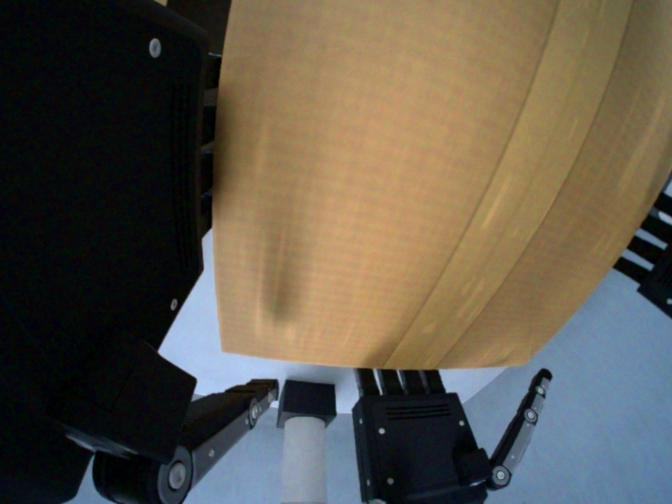

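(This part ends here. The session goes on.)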